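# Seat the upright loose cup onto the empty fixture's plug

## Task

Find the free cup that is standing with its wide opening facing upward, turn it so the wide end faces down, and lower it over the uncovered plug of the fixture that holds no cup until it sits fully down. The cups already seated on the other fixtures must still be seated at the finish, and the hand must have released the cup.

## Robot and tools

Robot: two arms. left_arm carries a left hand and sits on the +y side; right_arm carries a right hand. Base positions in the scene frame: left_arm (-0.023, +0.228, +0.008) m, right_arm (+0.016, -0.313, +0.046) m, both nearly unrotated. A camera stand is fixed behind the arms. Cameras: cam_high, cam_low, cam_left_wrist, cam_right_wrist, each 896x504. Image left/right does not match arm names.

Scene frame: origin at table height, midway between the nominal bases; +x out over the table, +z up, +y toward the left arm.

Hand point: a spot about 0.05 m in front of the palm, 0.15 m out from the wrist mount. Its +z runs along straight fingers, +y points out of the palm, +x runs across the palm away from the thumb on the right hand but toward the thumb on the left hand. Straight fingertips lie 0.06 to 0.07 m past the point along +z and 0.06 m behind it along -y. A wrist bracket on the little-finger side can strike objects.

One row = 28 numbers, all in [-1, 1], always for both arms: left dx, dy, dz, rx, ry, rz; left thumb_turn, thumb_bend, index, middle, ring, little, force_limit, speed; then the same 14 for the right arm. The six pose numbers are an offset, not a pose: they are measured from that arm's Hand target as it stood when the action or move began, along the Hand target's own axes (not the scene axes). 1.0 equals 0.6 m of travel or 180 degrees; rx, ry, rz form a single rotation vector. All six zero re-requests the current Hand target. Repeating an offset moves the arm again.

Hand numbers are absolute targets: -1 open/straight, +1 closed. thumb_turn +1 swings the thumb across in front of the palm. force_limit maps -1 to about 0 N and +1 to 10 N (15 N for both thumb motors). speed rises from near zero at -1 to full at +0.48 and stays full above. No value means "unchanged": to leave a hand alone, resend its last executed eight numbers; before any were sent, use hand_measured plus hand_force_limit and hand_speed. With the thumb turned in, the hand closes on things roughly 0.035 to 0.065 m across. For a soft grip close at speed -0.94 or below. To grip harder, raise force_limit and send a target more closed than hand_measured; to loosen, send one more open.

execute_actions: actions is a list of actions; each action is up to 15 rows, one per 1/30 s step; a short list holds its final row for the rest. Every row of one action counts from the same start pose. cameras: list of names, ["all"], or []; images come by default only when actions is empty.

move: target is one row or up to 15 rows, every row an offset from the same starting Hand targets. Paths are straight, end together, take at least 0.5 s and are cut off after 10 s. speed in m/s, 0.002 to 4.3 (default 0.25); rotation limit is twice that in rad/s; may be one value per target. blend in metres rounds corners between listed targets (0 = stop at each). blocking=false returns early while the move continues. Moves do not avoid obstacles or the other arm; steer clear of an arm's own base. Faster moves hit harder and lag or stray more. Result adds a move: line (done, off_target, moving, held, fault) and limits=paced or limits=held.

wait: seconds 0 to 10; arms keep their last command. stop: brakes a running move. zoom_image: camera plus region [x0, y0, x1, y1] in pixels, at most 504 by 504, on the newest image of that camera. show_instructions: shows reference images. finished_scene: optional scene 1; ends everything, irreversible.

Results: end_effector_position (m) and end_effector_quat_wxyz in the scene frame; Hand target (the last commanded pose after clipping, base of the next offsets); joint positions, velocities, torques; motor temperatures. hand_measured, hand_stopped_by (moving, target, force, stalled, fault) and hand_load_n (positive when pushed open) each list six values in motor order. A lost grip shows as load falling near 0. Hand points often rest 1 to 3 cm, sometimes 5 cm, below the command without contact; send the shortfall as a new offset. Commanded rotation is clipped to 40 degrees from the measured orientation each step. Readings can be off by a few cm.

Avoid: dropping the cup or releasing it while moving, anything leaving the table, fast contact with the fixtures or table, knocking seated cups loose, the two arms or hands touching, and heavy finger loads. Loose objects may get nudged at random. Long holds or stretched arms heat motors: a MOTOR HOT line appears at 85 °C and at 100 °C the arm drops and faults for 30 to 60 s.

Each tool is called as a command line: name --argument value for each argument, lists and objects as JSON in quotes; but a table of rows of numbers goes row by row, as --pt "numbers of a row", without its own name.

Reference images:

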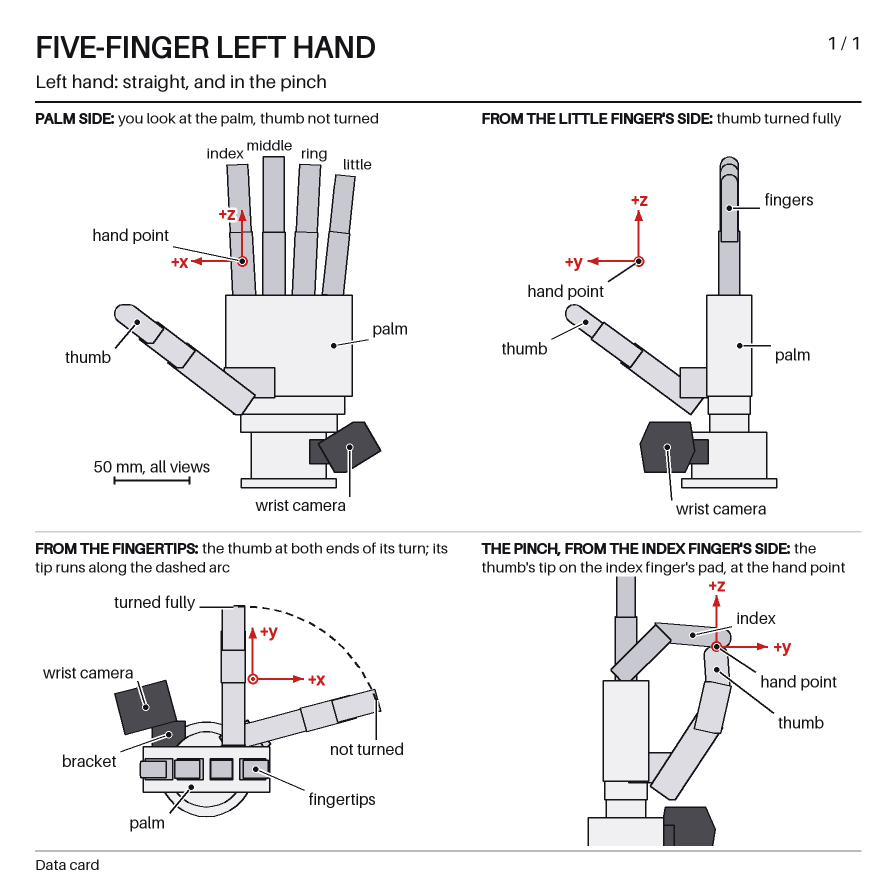

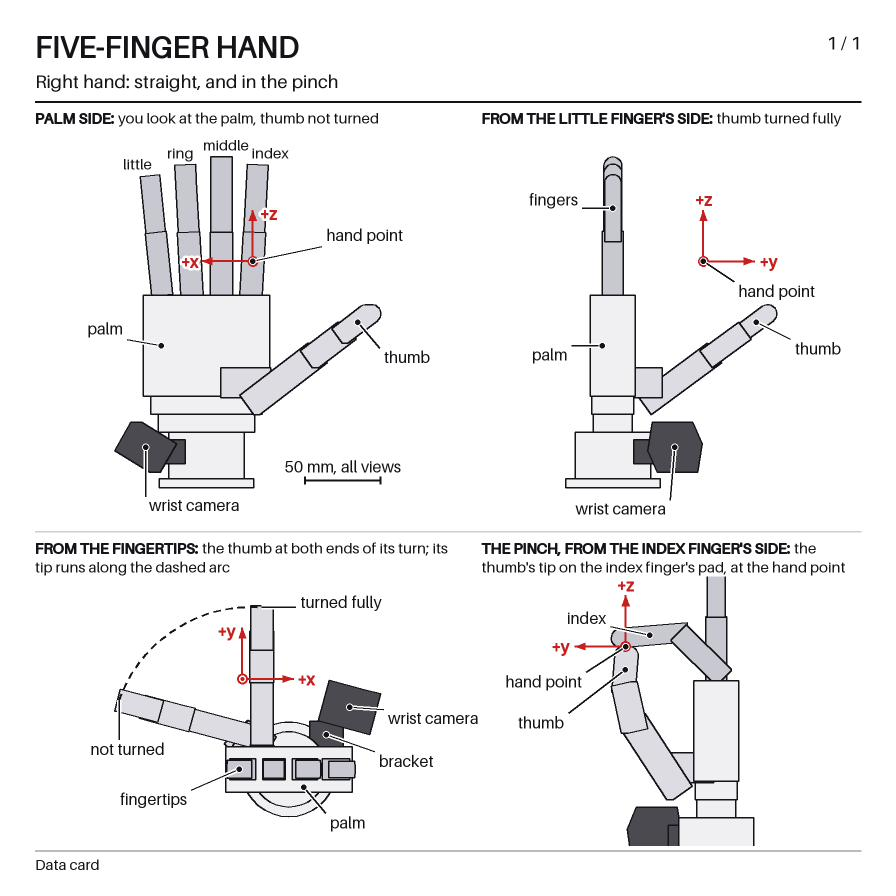

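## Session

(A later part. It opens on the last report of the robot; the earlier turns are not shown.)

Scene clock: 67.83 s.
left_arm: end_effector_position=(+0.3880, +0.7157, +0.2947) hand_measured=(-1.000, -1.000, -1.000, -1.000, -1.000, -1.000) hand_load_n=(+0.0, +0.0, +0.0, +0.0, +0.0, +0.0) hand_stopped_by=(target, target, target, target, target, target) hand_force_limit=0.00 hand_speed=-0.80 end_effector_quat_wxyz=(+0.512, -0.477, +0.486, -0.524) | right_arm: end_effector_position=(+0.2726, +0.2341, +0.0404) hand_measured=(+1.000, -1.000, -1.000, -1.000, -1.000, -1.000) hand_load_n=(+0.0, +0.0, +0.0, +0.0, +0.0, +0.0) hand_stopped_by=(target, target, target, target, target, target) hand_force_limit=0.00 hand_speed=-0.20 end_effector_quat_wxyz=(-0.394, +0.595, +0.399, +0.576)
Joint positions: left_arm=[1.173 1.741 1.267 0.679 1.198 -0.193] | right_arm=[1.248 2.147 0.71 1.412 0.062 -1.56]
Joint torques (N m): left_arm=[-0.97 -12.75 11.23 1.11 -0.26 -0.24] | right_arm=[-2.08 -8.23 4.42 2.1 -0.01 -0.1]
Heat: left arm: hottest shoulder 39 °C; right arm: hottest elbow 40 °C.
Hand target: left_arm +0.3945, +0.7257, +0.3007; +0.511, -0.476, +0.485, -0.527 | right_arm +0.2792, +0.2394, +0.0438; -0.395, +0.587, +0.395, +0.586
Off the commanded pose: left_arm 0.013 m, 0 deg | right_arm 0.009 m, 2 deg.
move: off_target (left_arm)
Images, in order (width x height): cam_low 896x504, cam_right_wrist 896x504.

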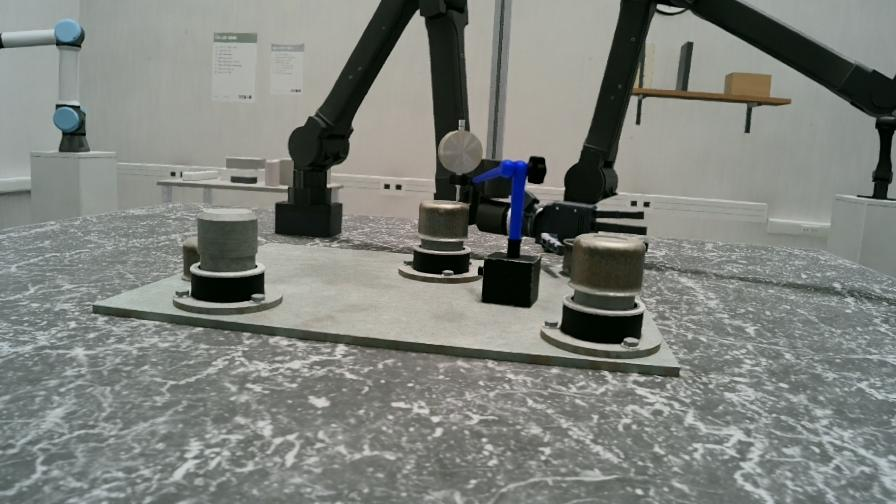

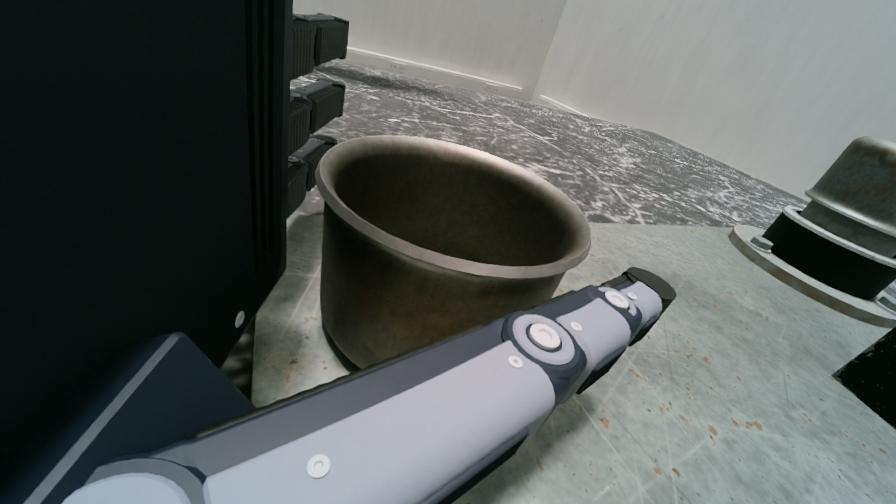

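move --target '[0, 0, 0, 0, 0, 0, -1, -1, -1, -1, -1, -1, 0, -0.8, 0, 0, 0, 0, 0, 0, 1, 0.4, 0.4, 0.4, -1, -1, -0.2, -0.85]' --cameras '["cam_high", "cam_low", "cam_right_wrist"]'

zoom_image --camera "cam_high" --region '[500, 110, 620, 220]'

Scene clock: 71.07 s.
left_arm: end_effector_position=(+0.3880, +0.7157, +0.2947) hand_measured=(-1.000, -1.000, -1.000, -1.000, -1.000, -1.000) hand_load_n=(+0.0, +0.0, +0.0, +0.0, +0.0, +0.0) hand_stopped_by=(target, target, target, target, target, target) hand_force_limit=0.00 hand_speed=-0.80 end_effector_quat_wxyz=(+0.512, -0.477, +0.486, -0.524) | right_arm: end_effector_position=(+0.2736, +0.2337, +0.0399) hand_measured=(+1.000, -0.662, -0.334, -0.406, -1.000, -1.000) hand_load_n=(+0.5, +8.5, +4.0, +2.0, +0.0, +0.0) hand_stopped_by=(target, force, force, force, target, target) hand_force_limit=-0.20 hand_speed=-0.85 end_effector_quat_wxyz=(-0.393, +0.595, +0.399, +0.577)
Joint positions: left_arm=[1.173 1.741 1.267 0.679 1.198 -0.193] | right_arm=[1.247 2.149 0.711 1.412 0.061 -1.561]
Joint torques (N m): left_arm=[-1.14 -12.98 11.3 1.21 -0.26 -0.24] | right_arm=[-1.9 -8.35 4.49 2.11 0.03 -0.1]
Motor temperatures (°C): left_arm=[37 39 40 30 28 32] | right_arm=[28 35 40 36 29 30]
Heat: left arm: hottest elbow 40 °C; right arm: hottest elbow 40 °C.
Hand target: left_arm +0.3945, +0.7257, +0.3007; +0.511, -0.476, +0.485, -0.527 | right_arm +0.2792, +0.2395, +0.0438; -0.395, +0.587, +0.395, +0.586
Off the commanded pose: left_arm 0.013 m, 0 deg | right_arm 0.009 m, 2 deg.
move: off_target (left_arm)
Images, in order (width x height): cam_high 896x504, cam_low 896x504, cam_right_wrist 896x504.

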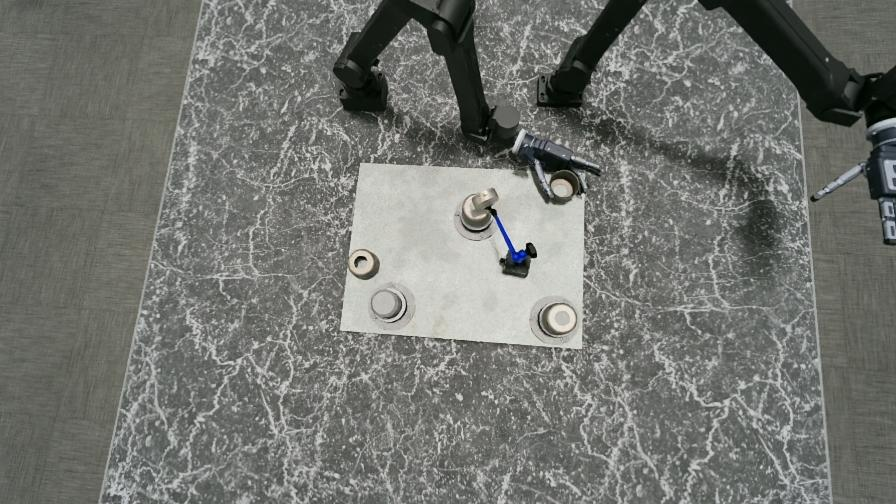

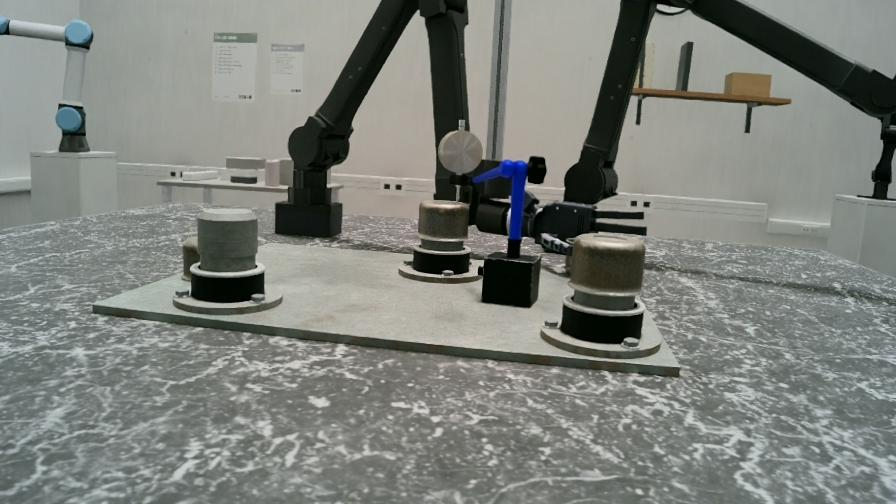

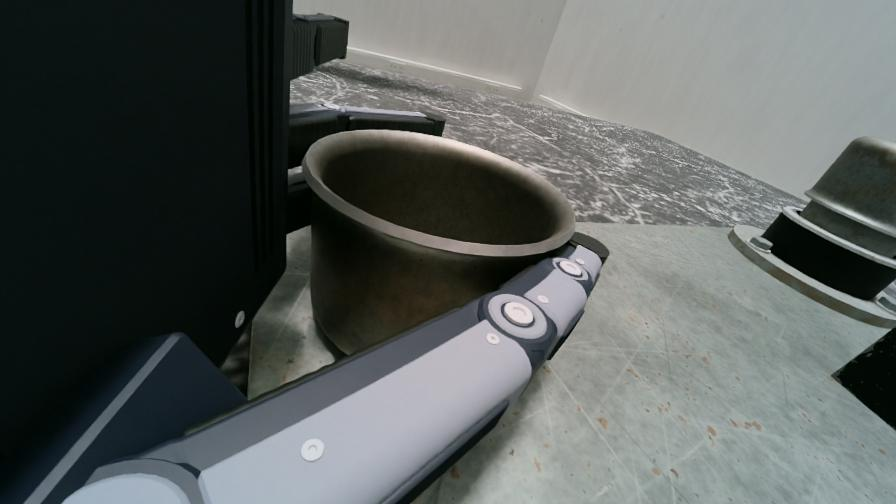

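Scaled by 4.200 from the camera's 896x504 image, which has a finer 1280x720 frame.

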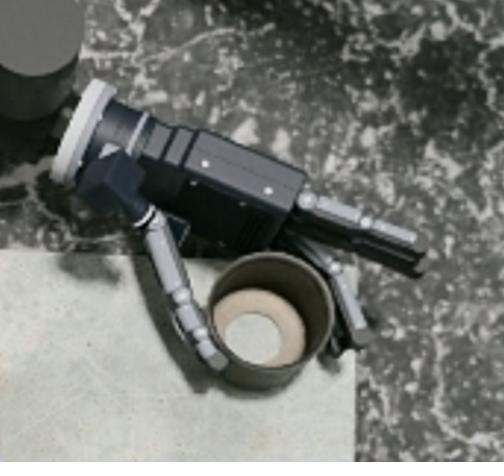

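move --target '[0, 0, 0, 0, 0, 0, -1, -1, -1, -1, -1, -1, 0, -0.8, 0.08, 0, 0, 0, 0, 0, 1, 0.4, 0.4, 0.4, -1, -1, -0.2, -0.85]' --speed 0.08 --cameras '["cam_low", "cam_right_wrist"]'

Scene clock: 74.83 s.
left_arm: end_effector_position=(+0.3880, +0.7157, +0.2947) hand_measured=(-1.000, -1.000, -1.000, -1.000, -1.000, -1.000) hand_load_n=(-0.5, +0.0, +0.0, +0.0, +0.0, +0.0) hand_stopped_by=(target, target, target, target, target, target) hand_force_limit=0.00 hand_speed=-0.80 end_effector_quat_wxyz=(+0.512, -0.477, +0.486, -0.524) | right_arm: end_effector_position=(+0.2749, +0.2375, +0.0736) hand_measured=(+1.000, -0.662, -0.334, -0.406, -1.000, -1.000) hand_load_n=(+0.5, +8.5, +4.0, +2.0, +0.0, +0.0) hand_stopped_by=(target, force, force, force, target, target) hand_force_limit=-0.20 hand_speed=-0.85 end_effector_quat_wxyz=(-0.392, +0.597, +0.400, +0.575)
Joint positions: left_arm=[1.173 1.741 1.267 0.679 1.198 -0.193] | right_arm=[1.247 2.034 0.697 1.304 0.061 -1.561]
Joint torques (N m): left_arm=[-0.26 -13.16 11.17 1.01 -0.26 -0.23] | right_arm=[-1.96 -11.22 3.77 1.54 0.03 -0.1]
Heat: left arm: hottest elbow 40 °C; right arm: hottest elbow 40 °C.
Hand target: left_arm +0.3945, +0.7257, +0.3007; +0.511, -0.476, +0.485, -0.527 | right_arm +0.2792, +0.2395, +0.0917; -0.395, +0.587, +0.395, +0.586
Off the commanded pose: left_arm 0.013 m, 0 deg | right_arm 0.019 m, 2 deg.
move: off_target (left_arm, right_arm)
Images, in order (width x height): cam_low 896x504, cam_right_wrist 896x504.

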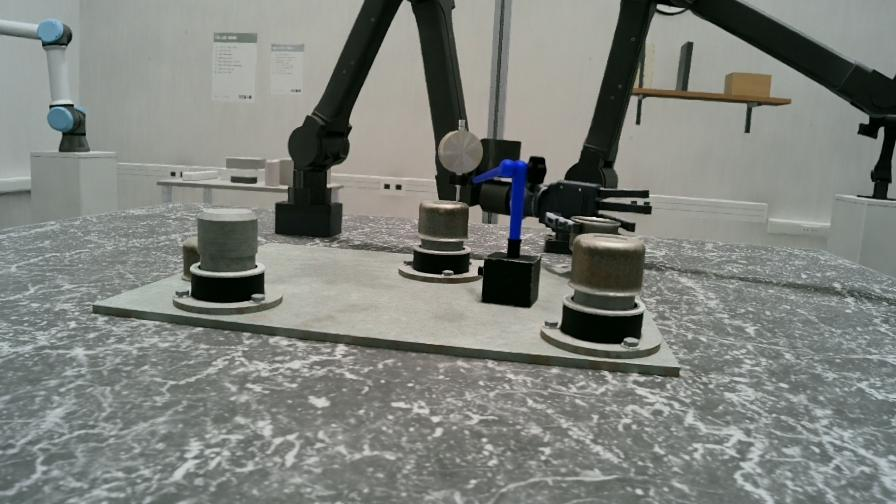

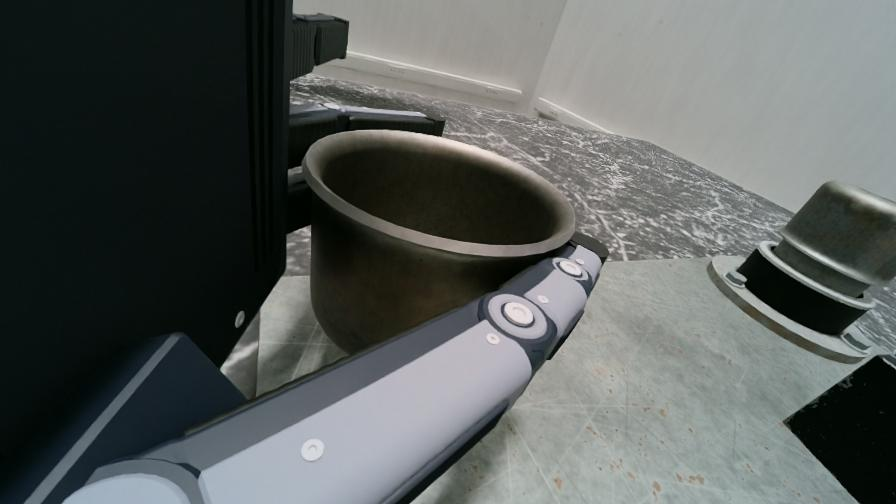

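move --pt "0 0 0 0 0 0 -1 -1 -1 -1 -1 -1 0 -0.8 0.414 0 0 0 0 0 1 0.4 0.4 0.4 -1 -1 -0.2 -0.85" --pt "0 0 0 0 0 0 -1 -1 -1 -1 -1 -1 0 -0.8 0.314 0.7613 -0.4552 -0.3222 0 0 1 0.4 0.4 0.4 -1 -1 -0.2 -0.85" --speed 0.22 --blend 0.04 --cameras '["cam_high", "cam_low", "cam_right_wrist"]'

zoom_image --camera "cam_high" --region '[300, 210, 460, 350]'

zoom_image --camera "cam_low" --region '[100, 20, 400, 320]'

Scene clock: 79.90 s.
left_arm: end_effector_position=(+0.3880, +0.7157, +0.2947) hand_measured=(-1.000, -1.000, -1.000, -1.000, -1.000, -1.000) hand_load_n=(+0.0, +0.0, +0.0, +0.0, +0.0, +0.0) hand_stopped_by=(target, target, target, target, target, target) hand_force_limit=0.00 hand_speed=-0.80 end_effector_quat_wxyz=(+0.512, -0.477, +0.486, -0.524) | right_arm: end_effector_position=(+0.5777, -0.1920, +0.2398) hand_measured=(+1.000, -0.662, -0.334, -0.406, -1.000, -1.000) hand_load_n=(+0.5, +8.0, +4.0, +2.0, +0.0, +0.0) hand_stopped_by=(target, force, force, force, target, target) hand_force_limit=-0.20 hand_speed=-0.85 end_effector_quat_wxyz=(-0.055, +0.735, +0.068, +0.672)
Joint positions: left_arm=[1.173 1.741 1.267 0.679 1.198 -0.193] | right_arm=[0.382 1.452 0.68 0.679 0.21 -1.561]
Joint torques (N m): left_arm=[-0.79 -12.81 11.23 1.14 -0.27 -0.24] | right_arm=[-1.73 -6.18 12.42 2.65 0.15 -0.1]
Heat: left arm: hottest elbow 41 °C; right arm: hottest elbow 40 °C.
Hand target: left_arm +0.3945, +0.7257, +0.3007; +0.511, -0.476, +0.485, -0.527 | right_arm +0.6000, -0.1853, +0.2803; -0.061, +0.705, +0.061, +0.704
Off the commanded pose: left_arm 0.013 m, 0 deg | right_arm 0.047 m, 5 deg.
move: off_target (left_arm, right_arm)
Images, in order (width x height): cam_high 896x504, cam_low 896x504, cam_right_wrist 896x504.

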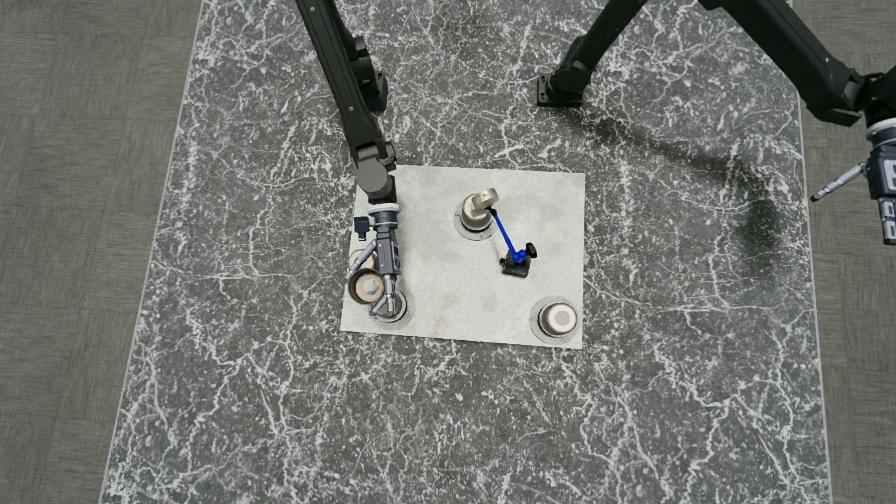

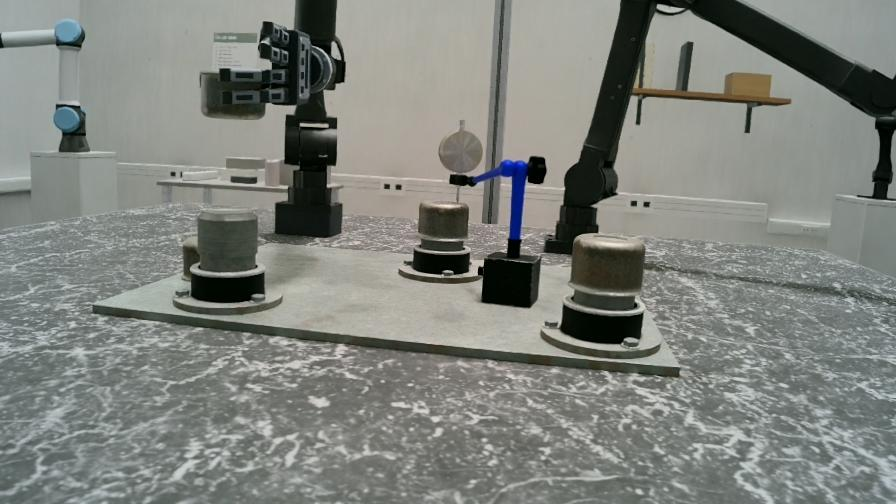

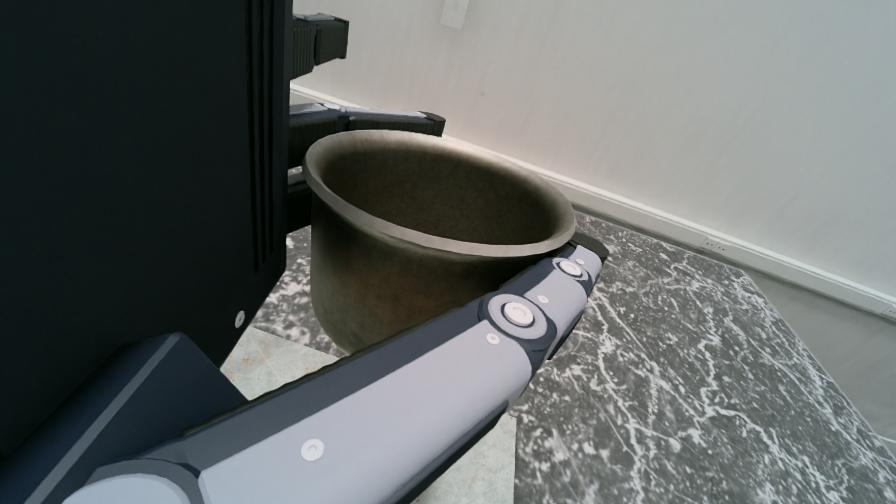

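Scaled by 3.150 from the camera's 896x504 image, which has a finer 1280x720 frame.

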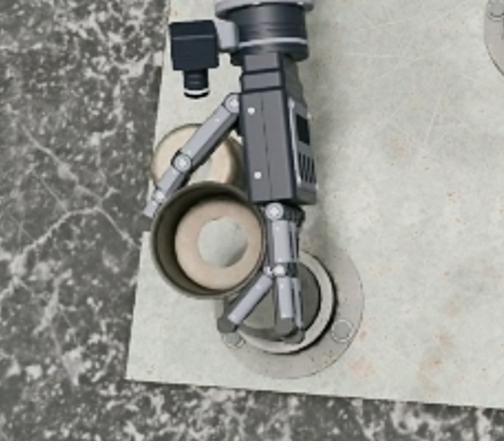

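Scaled by 1.680 from the camera's 896x504 image, which has a finer 1280x720 frame.

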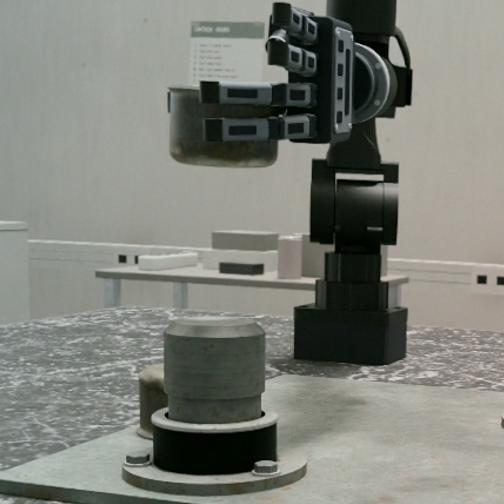

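zoom_image --camera "cam_low" --region '[180, 20, 320, 140]'

Scaled by 3.600 from the camera's 896x504 image, which has a finer 1280x720 frame.

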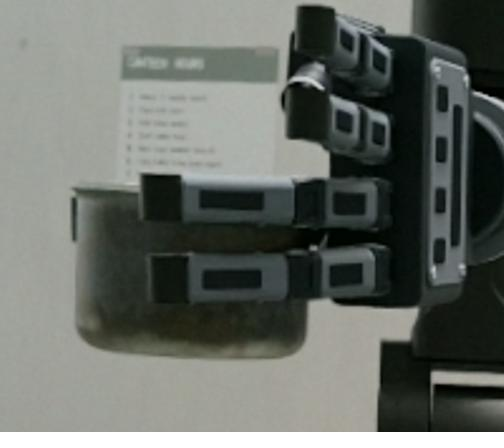

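move --target '[0, 0, 0, 0, 0, 0, -1, -1, -1, -1, -1, -1, 0, -0.8, -0.1417, 0.0007, 0.0422, 0, 0.028, 0, 1, 0.4, 0.4, 0.4, -1, -1, -0.2, -0.85]' --speed 0.12 --cameras '["cam_high", "cam_low"]'

zoom_image --camera "cam_high" --region '[320, 220, 440, 350]'

zoom_image --camera "cam_low" --region '[160, 80, 340, 320]'

Scene clock: 84.87 s.
left_arm: end_effector_position=(+0.3880, +0.7157, +0.2947) hand_measured=(-1.000, -1.000, -1.000, -1.000, -1.000, -1.000) hand_load_n=(-0.5, +0.0, -0.5, +0.0, +0.0, +0.0) hand_stopped_by=(target, target, target, target, target, target) hand_force_limit=0.00 hand_speed=-0.80 end_effector_quat_wxyz=(+0.512, -0.477, +0.486, -0.524) | right_arm: end_effector_position=(+0.6052, -0.1823, +0.1631) hand_measured=(+1.000, -0.662, -0.334, -0.406, -1.000, -1.000) hand_load_n=(+0.5, +8.5, +4.0, +2.0, +0.0, +0.0) hand_stopped_by=(target, force, force, force, target, target) hand_force_limit=-0.20 hand_speed=-0.85 end_effector_quat_wxyz=(-0.066, +0.702, +0.062, +0.706)
Joint positions: left_arm=[1.173 1.741 1.267 0.679 1.198 -0.193] | right_arm=[0.378 1.783 0.687 1.102 0.201 -1.567]
Joint torques (N m): left_arm=[-1.26 -13.27 11.21 1.02 -0.25 -0.23] | right_arm=[-2.26 -8.41 9.18 2.59 0.02 -0.24]
Heat: left arm: hottest elbow 41 °C; right arm: hottest elbow 40 °C.
Hand target: left_arm +0.3945, +0.7257, +0.3007; +0.511, -0.476, +0.485, -0.527 | right_arm +0.6249, -0.1813, +0.1951; -0.064, +0.673, +0.059, +0.735
Off the commanded pose: left_arm 0.013 m, 0 deg | right_arm 0.038 m, 5 deg.
move: off_target (left_arm, right_arm)
Images, in order (width x height): cam_high 896x504, cam_low 896x504.

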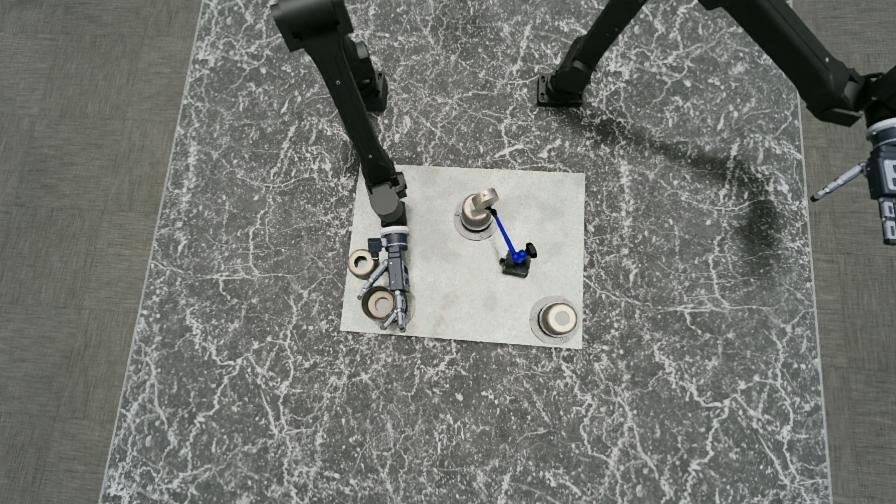

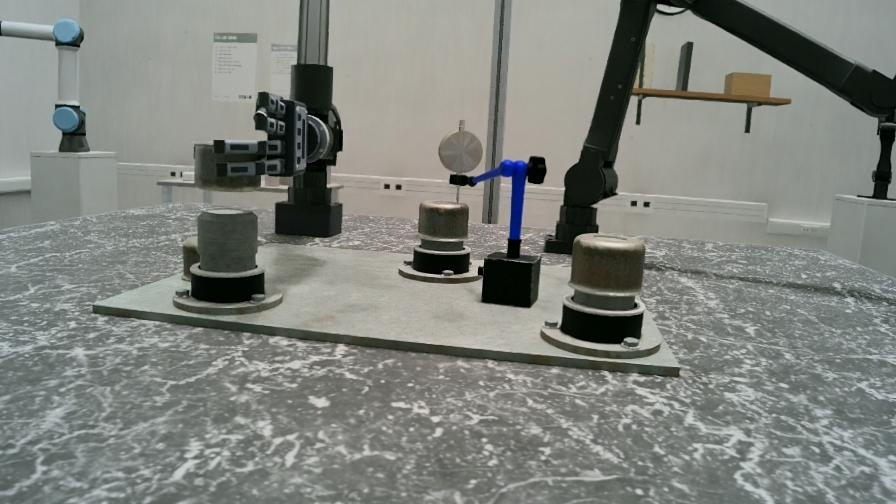

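Scaled by 3.877 from the camera's 896x504 image, which has a finer 1280x720 frame.

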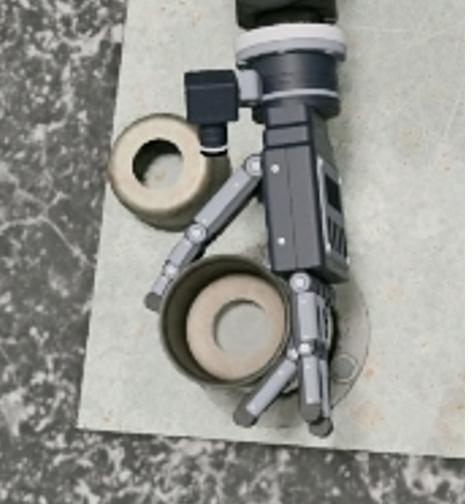

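Scaled by 2.100 from the camera's 896x504 image, which has a finer 1280x720 frame.

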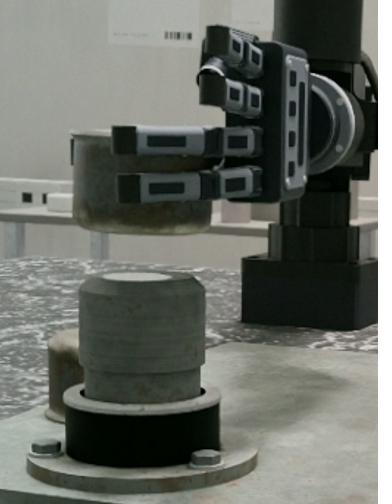

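zoom_image --camera "cam_low" --region '[180, 130, 280, 300]'

zoom_image --camera "cam_high" --region '[350, 270, 420, 340]'

Scaled by 2.965 from the camera's 896x504 image, which has a finer 1280x720 frame.

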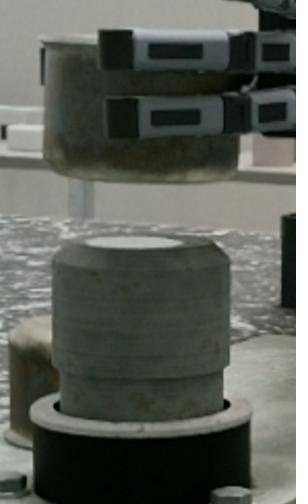

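Scaled by 7.200 from the camera's 896x504 image, which has a finer 1280x720 frame.

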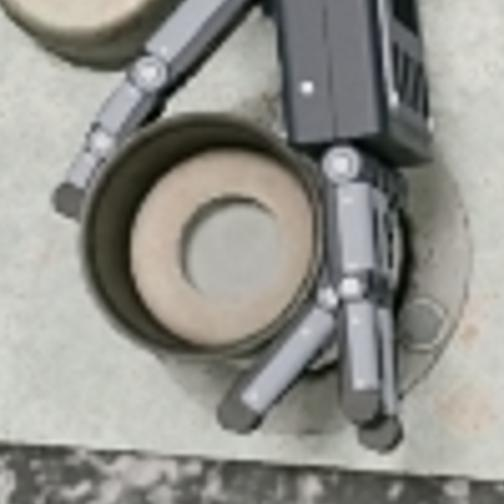

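move --target '[0, 0, 0, 0, 0, 0, -1, -1, -1, -1, -1, -1, 0, -0.8, -0.0299, 0, -0.0056, 0, 0, 0, 1, 0.4, 0.4, 0.4, -1, -1, -0.2, -0.85]' --speed 0.06 --cameras '["cam_high", "cam_low"]'

zoom_image --camera "cam_low" --region '[180, 130, 280, 300]'

zoom_image --camera "cam_high" --region '[350, 270, 420, 340]'

Scene clock: 87.63 s.
left_arm: end_effector_position=(+0.3880, +0.7157, +0.2947) hand_measured=(-1.000, -1.000, -1.000, -1.000, -1.000, -1.000) hand_load_n=(-0.5, +0.0, +0.0, +0.0, +0.0, +0.0) hand_stopped_by=(target, target, target, target, target, target) hand_force_limit=0.00 hand_speed=-0.80 end_effector_quat_wxyz=(+0.512, -0.477, +0.486, -0.524) | right_arm: end_effector_position=(+0.6058, -0.1821, +0.1496) hand_measured=(+1.000, -0.662, -0.334, -0.406, -1.000, -1.000) hand_load_n=(+0.5, +8.0, +3.5, +1.5, +0.0, +0.0) hand_stopped_by=(target, force, force, force, target, target) hand_force_limit=-0.20 hand_speed=-0.85 end_effector_quat_wxyz=(-0.066, +0.700, +0.061, +0.709)
Joint positions: left_arm=[1.173 1.741 1.267 0.679 1.198 -0.193] | right_arm=[0.378 1.832 0.687 1.159 0.201 -1.568]
Joint torques (N m): left_arm=[-0.67 -12.63 11.17 1.14 -0.25 -0.22] | right_arm=[-2.08 -8.47 8.31 2.63 0.02 -0.22]
Heat: left arm: hottest elbow 42 °C; right arm: hottest elbow 40 °C.
Hand target: left_arm +0.3945, +0.7257, +0.3007; +0.511, -0.476, +0.485, -0.527 | right_arm +0.6231, -0.1816, +0.1769; -0.064, +0.673, +0.059, +0.735
Off the commanded pose: left_arm 0.013 m, 0 deg | right_arm 0.032 m, 4 deg.
move: off_target (left_arm, right_arm)
Images, in order (width x height): cam_high 896x504, cam_low 896x504.

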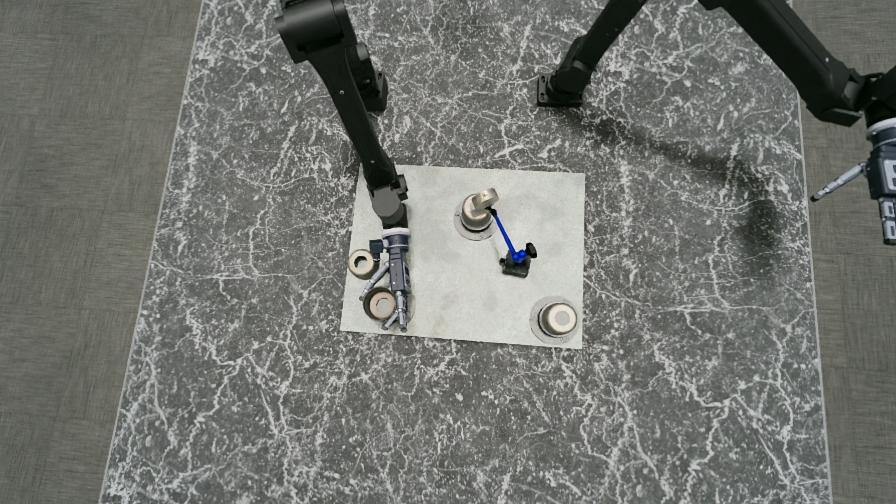

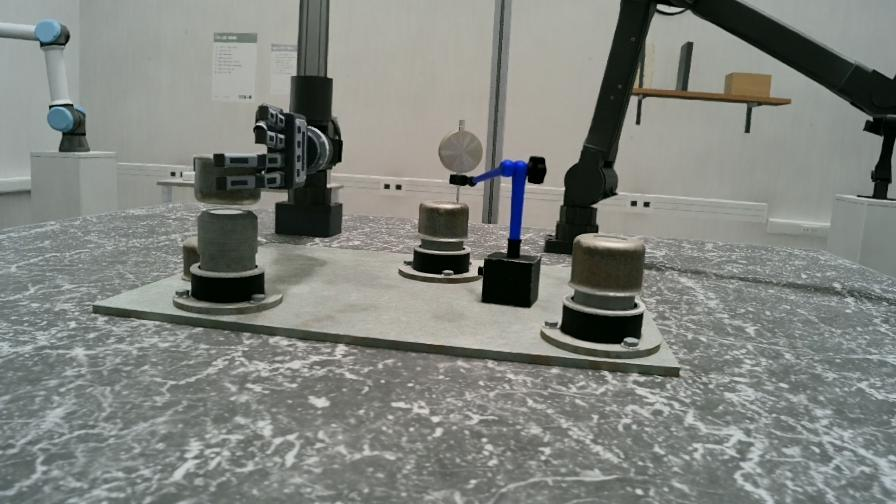

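Scaled by 2.965 from the camera's 896x504 image, which has a finer 1280x720 frame.

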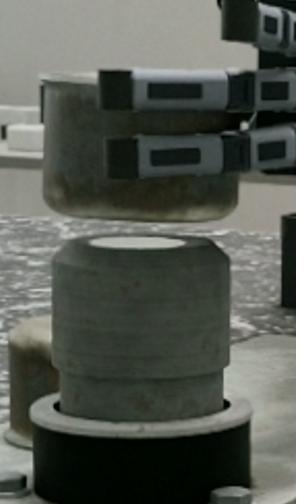

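Scaled by 7.200 from the camera's 896x504 image, which has a finer 1280x720 frame.

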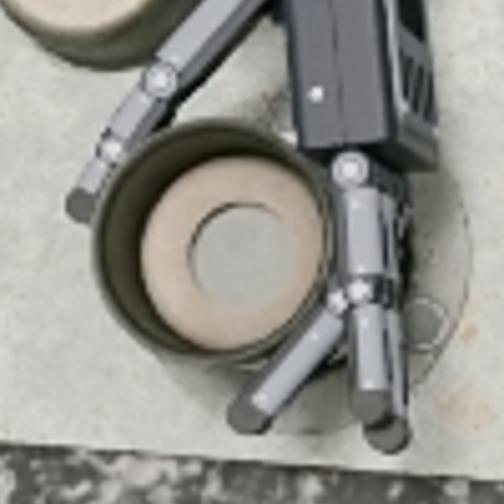

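move --target '[0, 0, 0, 0, 0, 0, -1, -1, -1, -1, -1, -1, 0, -0.8, -0.017, 0, -0.0045, 0, 0, 0, 1, 0.4, 0.4, 0.4, -1, -1, -0.2, -0.85]' --speed 0.04 --cameras '["cam_low"]'

zoom_image --camera "cam_low" --region '[180, 130, 280, 300]'

Scene clock: 89.50 s.
left_arm: end_effector_position=(+0.3880, +0.7157, +0.2947) hand_measured=(-1.000, -1.000, -1.000, -1.000, -1.000, -1.000) hand_load_n=(-0.5, +0.0, +0.0, +0.0, +0.0, +0.0) hand_stopped_by=(target, target, target, target, target, target) hand_force_limit=0.00 hand_speed=-0.80 end_effector_quat_wxyz=(+0.512, -0.477, +0.486, -0.524) | right_arm: end_effector_position=(+0.6059, -0.1821, +0.1422) hand_measured=(+1.000, -0.662, -0.334, -0.406, -1.000, -1.000) hand_load_n=(+0.5, +8.5, +4.0, +2.0, +0.0, +0.0) hand_stopped_by=(target, force, force, force, target, target) hand_force_limit=-0.20 hand_speed=-0.85 end_effector_quat_wxyz=(-0.067, +0.698, +0.060, +0.711)
Joint positions: left_arm=[1.173 1.741 1.267 0.679 1.198 -0.193] | right_arm=[0.378 1.859 0.687 1.192 0.201 -1.568]
Joint torques (N m): left_arm=[-0.56 -12.86 11.38 1.14 -0.26 -0.23] | right_arm=[-2.2 -8.53 7.77 2.62 0.07 -0.22]
Heat: left arm: hottest elbow 42 °C; right arm: hottest elbow 40 °C.
Hand target: left_arm +0.3945, +0.7257, +0.3007; +0.511, -0.476, +0.485, -0.527 | right_arm +0.6213, -0.1819, +0.1665; -0.064, +0.673, +0.059, +0.734
Off the commanded pose: left_arm 0.013 m, 0 deg | right_arm 0.029 m, 4 deg.
move: off_target (left_arm, right_arm)
Images, in order (width x height): cam_low 896x504.

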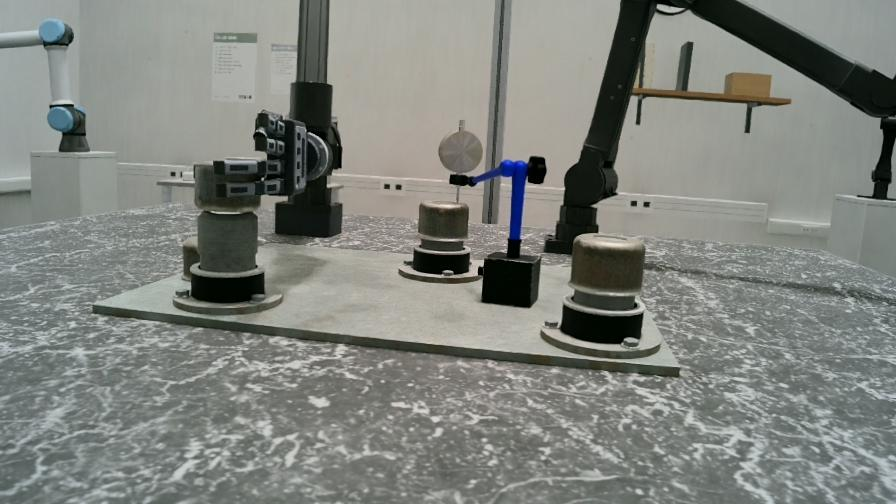

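Scaled by 2.965 from the camera's 896x504 image, which has a finer 1280x720 frame.

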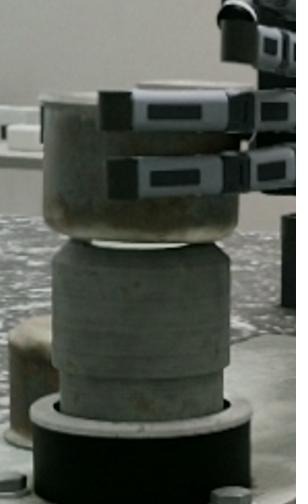

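move --target '[0, 0, 0, 0, 0, 0, -1, -1, -1, -1, -1, -1, 0, -0.8, -0.0075, 0, -0.0015, 0, 0, 0, 1, 0.4, 0.4, 0.4, -1, -1, -0.2, -0.85]' --speed 0.02 --cameras '["cam_low"]'

zoom_image --camera "cam_low" --region '[180, 170, 280, 270]'

Scene clock: 90.73 s.
left_arm: end_effector_position=(+0.3880, +0.7157, +0.2947) hand_measured=(-1.000, -1.000, -1.000, -1.000, -1.000, -1.000) hand_load_n=(-0.5, +0.0, +0.0, +0.0, +0.0, +0.0) hand_stopped_by=(target, target, target, target, target, target) hand_force_limit=0.00 hand_speed=-0.80 end_effector_quat_wxyz=(+0.512, -0.477, +0.486, -0.524) | right_arm: end_effector_position=(+0.6059, -0.1821, +0.1408) hand_measured=(+1.000, -0.662, -0.334, -0.406, -1.000, -1.000) hand_load_n=(+0.5, +8.5, +4.0, +1.5, +0.0, +0.0) hand_stopped_by=(target, force, force, force, target, target) hand_force_limit=-0.20 hand_speed=-0.85 end_effector_quat_wxyz=(-0.067, +0.696, +0.060, +0.713)
Joint positions: left_arm=[1.173 1.741 1.267 0.679 1.198 -0.193] | right_arm=[0.378 1.869 0.687 1.208 0.201 -1.568]
Joint torques (N m): left_arm=[-0.85 -12.51 11.22 1.17 -0.3 -0.25] | right_arm=[-2.02 -8.47 7.62 2.66 0.05 -0.2]
Heat: left arm: hottest elbow 42 °C; right arm: hottest elbow 40 °C.
Hand target: left_arm +0.3945, +0.7257, +0.3007; +0.511, -0.476, +0.485, -0.527 | right_arm +0.6208, -0.1820, +0.1621; -0.064, +0.673, +0.059, +0.735
Off the commanded pose: left_arm 0.013 m, 0 deg | right_arm 0.026 m, 4 deg.
move: off_target (left_arm, right_arm)
Images, in order (width x height): cam_low 896x504.

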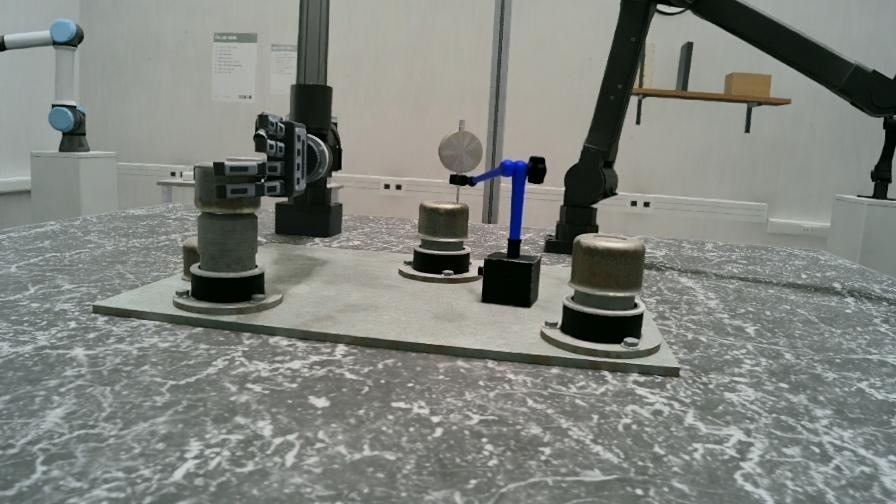

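Scaled by 5.040 from the camera's 896x504 image, which has a finer 1280x720 frame.

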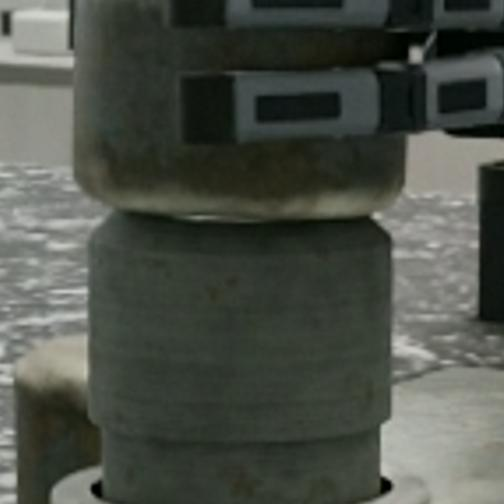

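move --target '[0, 0, 0, 0, 0, 0, -1, -1, -1, -1, -1, -1, 0, -0.8, -0.0065, 0, -0.0010, 0, 0, 0, 1, 0.4, 0.4, 0.4, -1, -1, -0.2, -0.85]' --speed 0.02 --cameras '["cam_low", "cam_high"]'

zoom_image --camera "cam_low" --region '[180, 170, 280, 270]'

zoom_image --camera "cam_high" --region '[350, 270, 420, 340]'

Scene clock: 92.23 s.
left_arm: end_effector_position=(+0.3880, +0.7157, +0.2947) hand_measured=(-1.000, -1.000, -1.000, -1.000, -1.000, -1.000) hand_load_n=(-0.5, +0.0, +0.0, +0.0, +0.0, +0.0) hand_stopped_by=(target, target, target, target, target, target) hand_force_limit=0.00 hand_speed=-0.80 end_effector_quat_wxyz=(+0.512, -0.477, +0.486, -0.524) | right_arm: end_effector_position=(+0.6060, -0.1821, +0.1408) hand_measured=(+1.000, -0.662, -0.334, -0.406, -1.000, -1.000) hand_load_n=(+0.0, +8.5, +3.5, +1.5, +0.0, +0.0) hand_stopped_by=(target, force, force, force, target, target) hand_force_limit=-0.20 hand_speed=-0.85 end_effector_quat_wxyz=(-0.067, +0.692, +0.060, +0.716)
Joint positions: left_arm=[1.173 1.741 1.267 0.679 1.198 -0.193] | right_arm=[0.378 1.876 0.687 1.224 0.201 -1.57]
Joint torques (N m): left_arm=[-1.03 -12.92 11.14 1.2 -0.24 -0.23] | right_arm=[-2.32 -7.88 7.6 2.39 0.06 -0.18]
Heat: left arm: hottest elbow 42 °C; right arm: hottest elbow 40 °C.
Hand target: left_arm +0.3945, +0.7257, +0.3007; +0.511, -0.476, +0.485, -0.527 | right_arm +0.6206, -0.1820, +0.1581; -0.064, +0.673, +0.058, +0.735
Off the commanded pose: left_arm 0.013 m, 0 deg | right_arm 0.023 m, 3 deg.
move: off_target (left_arm, right_arm)
Images, in order (width x height): cam_high 896x504, cam_low 896x504.

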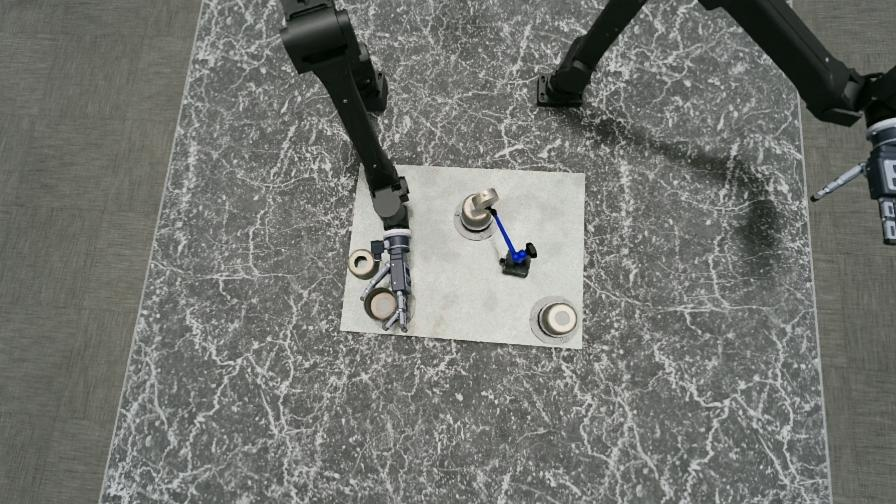

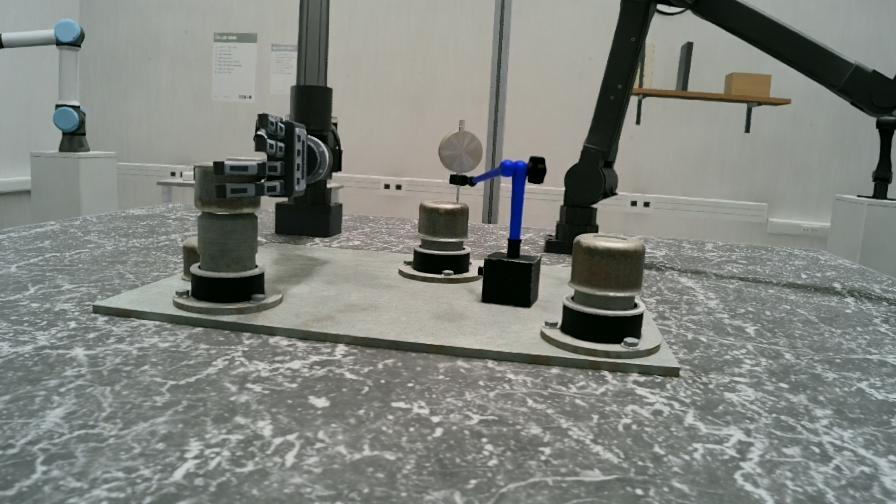

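Scaled by 5.040 from the camera's 896x504 image, which has a finer 1280x720 frame.

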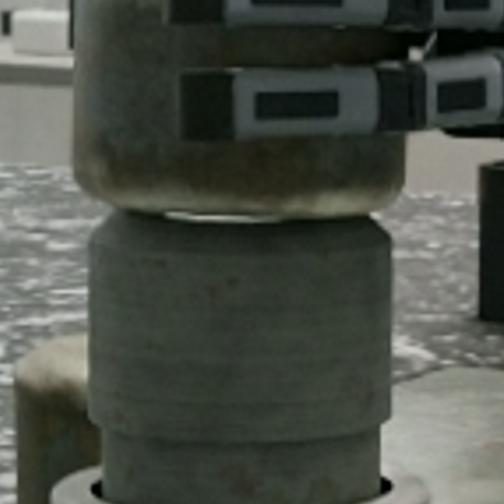

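Scaled by 7.200 from the camera's 896x504 image, which has a finer 1280x720 frame.

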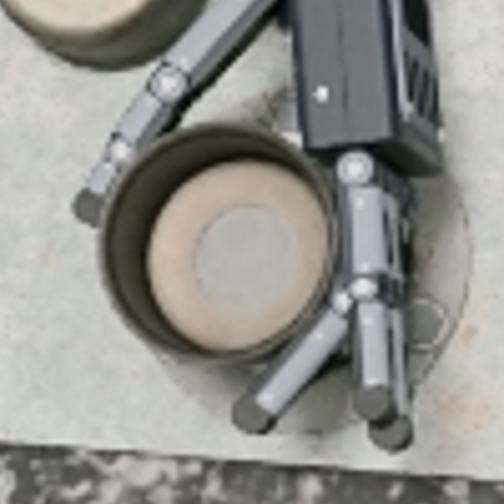

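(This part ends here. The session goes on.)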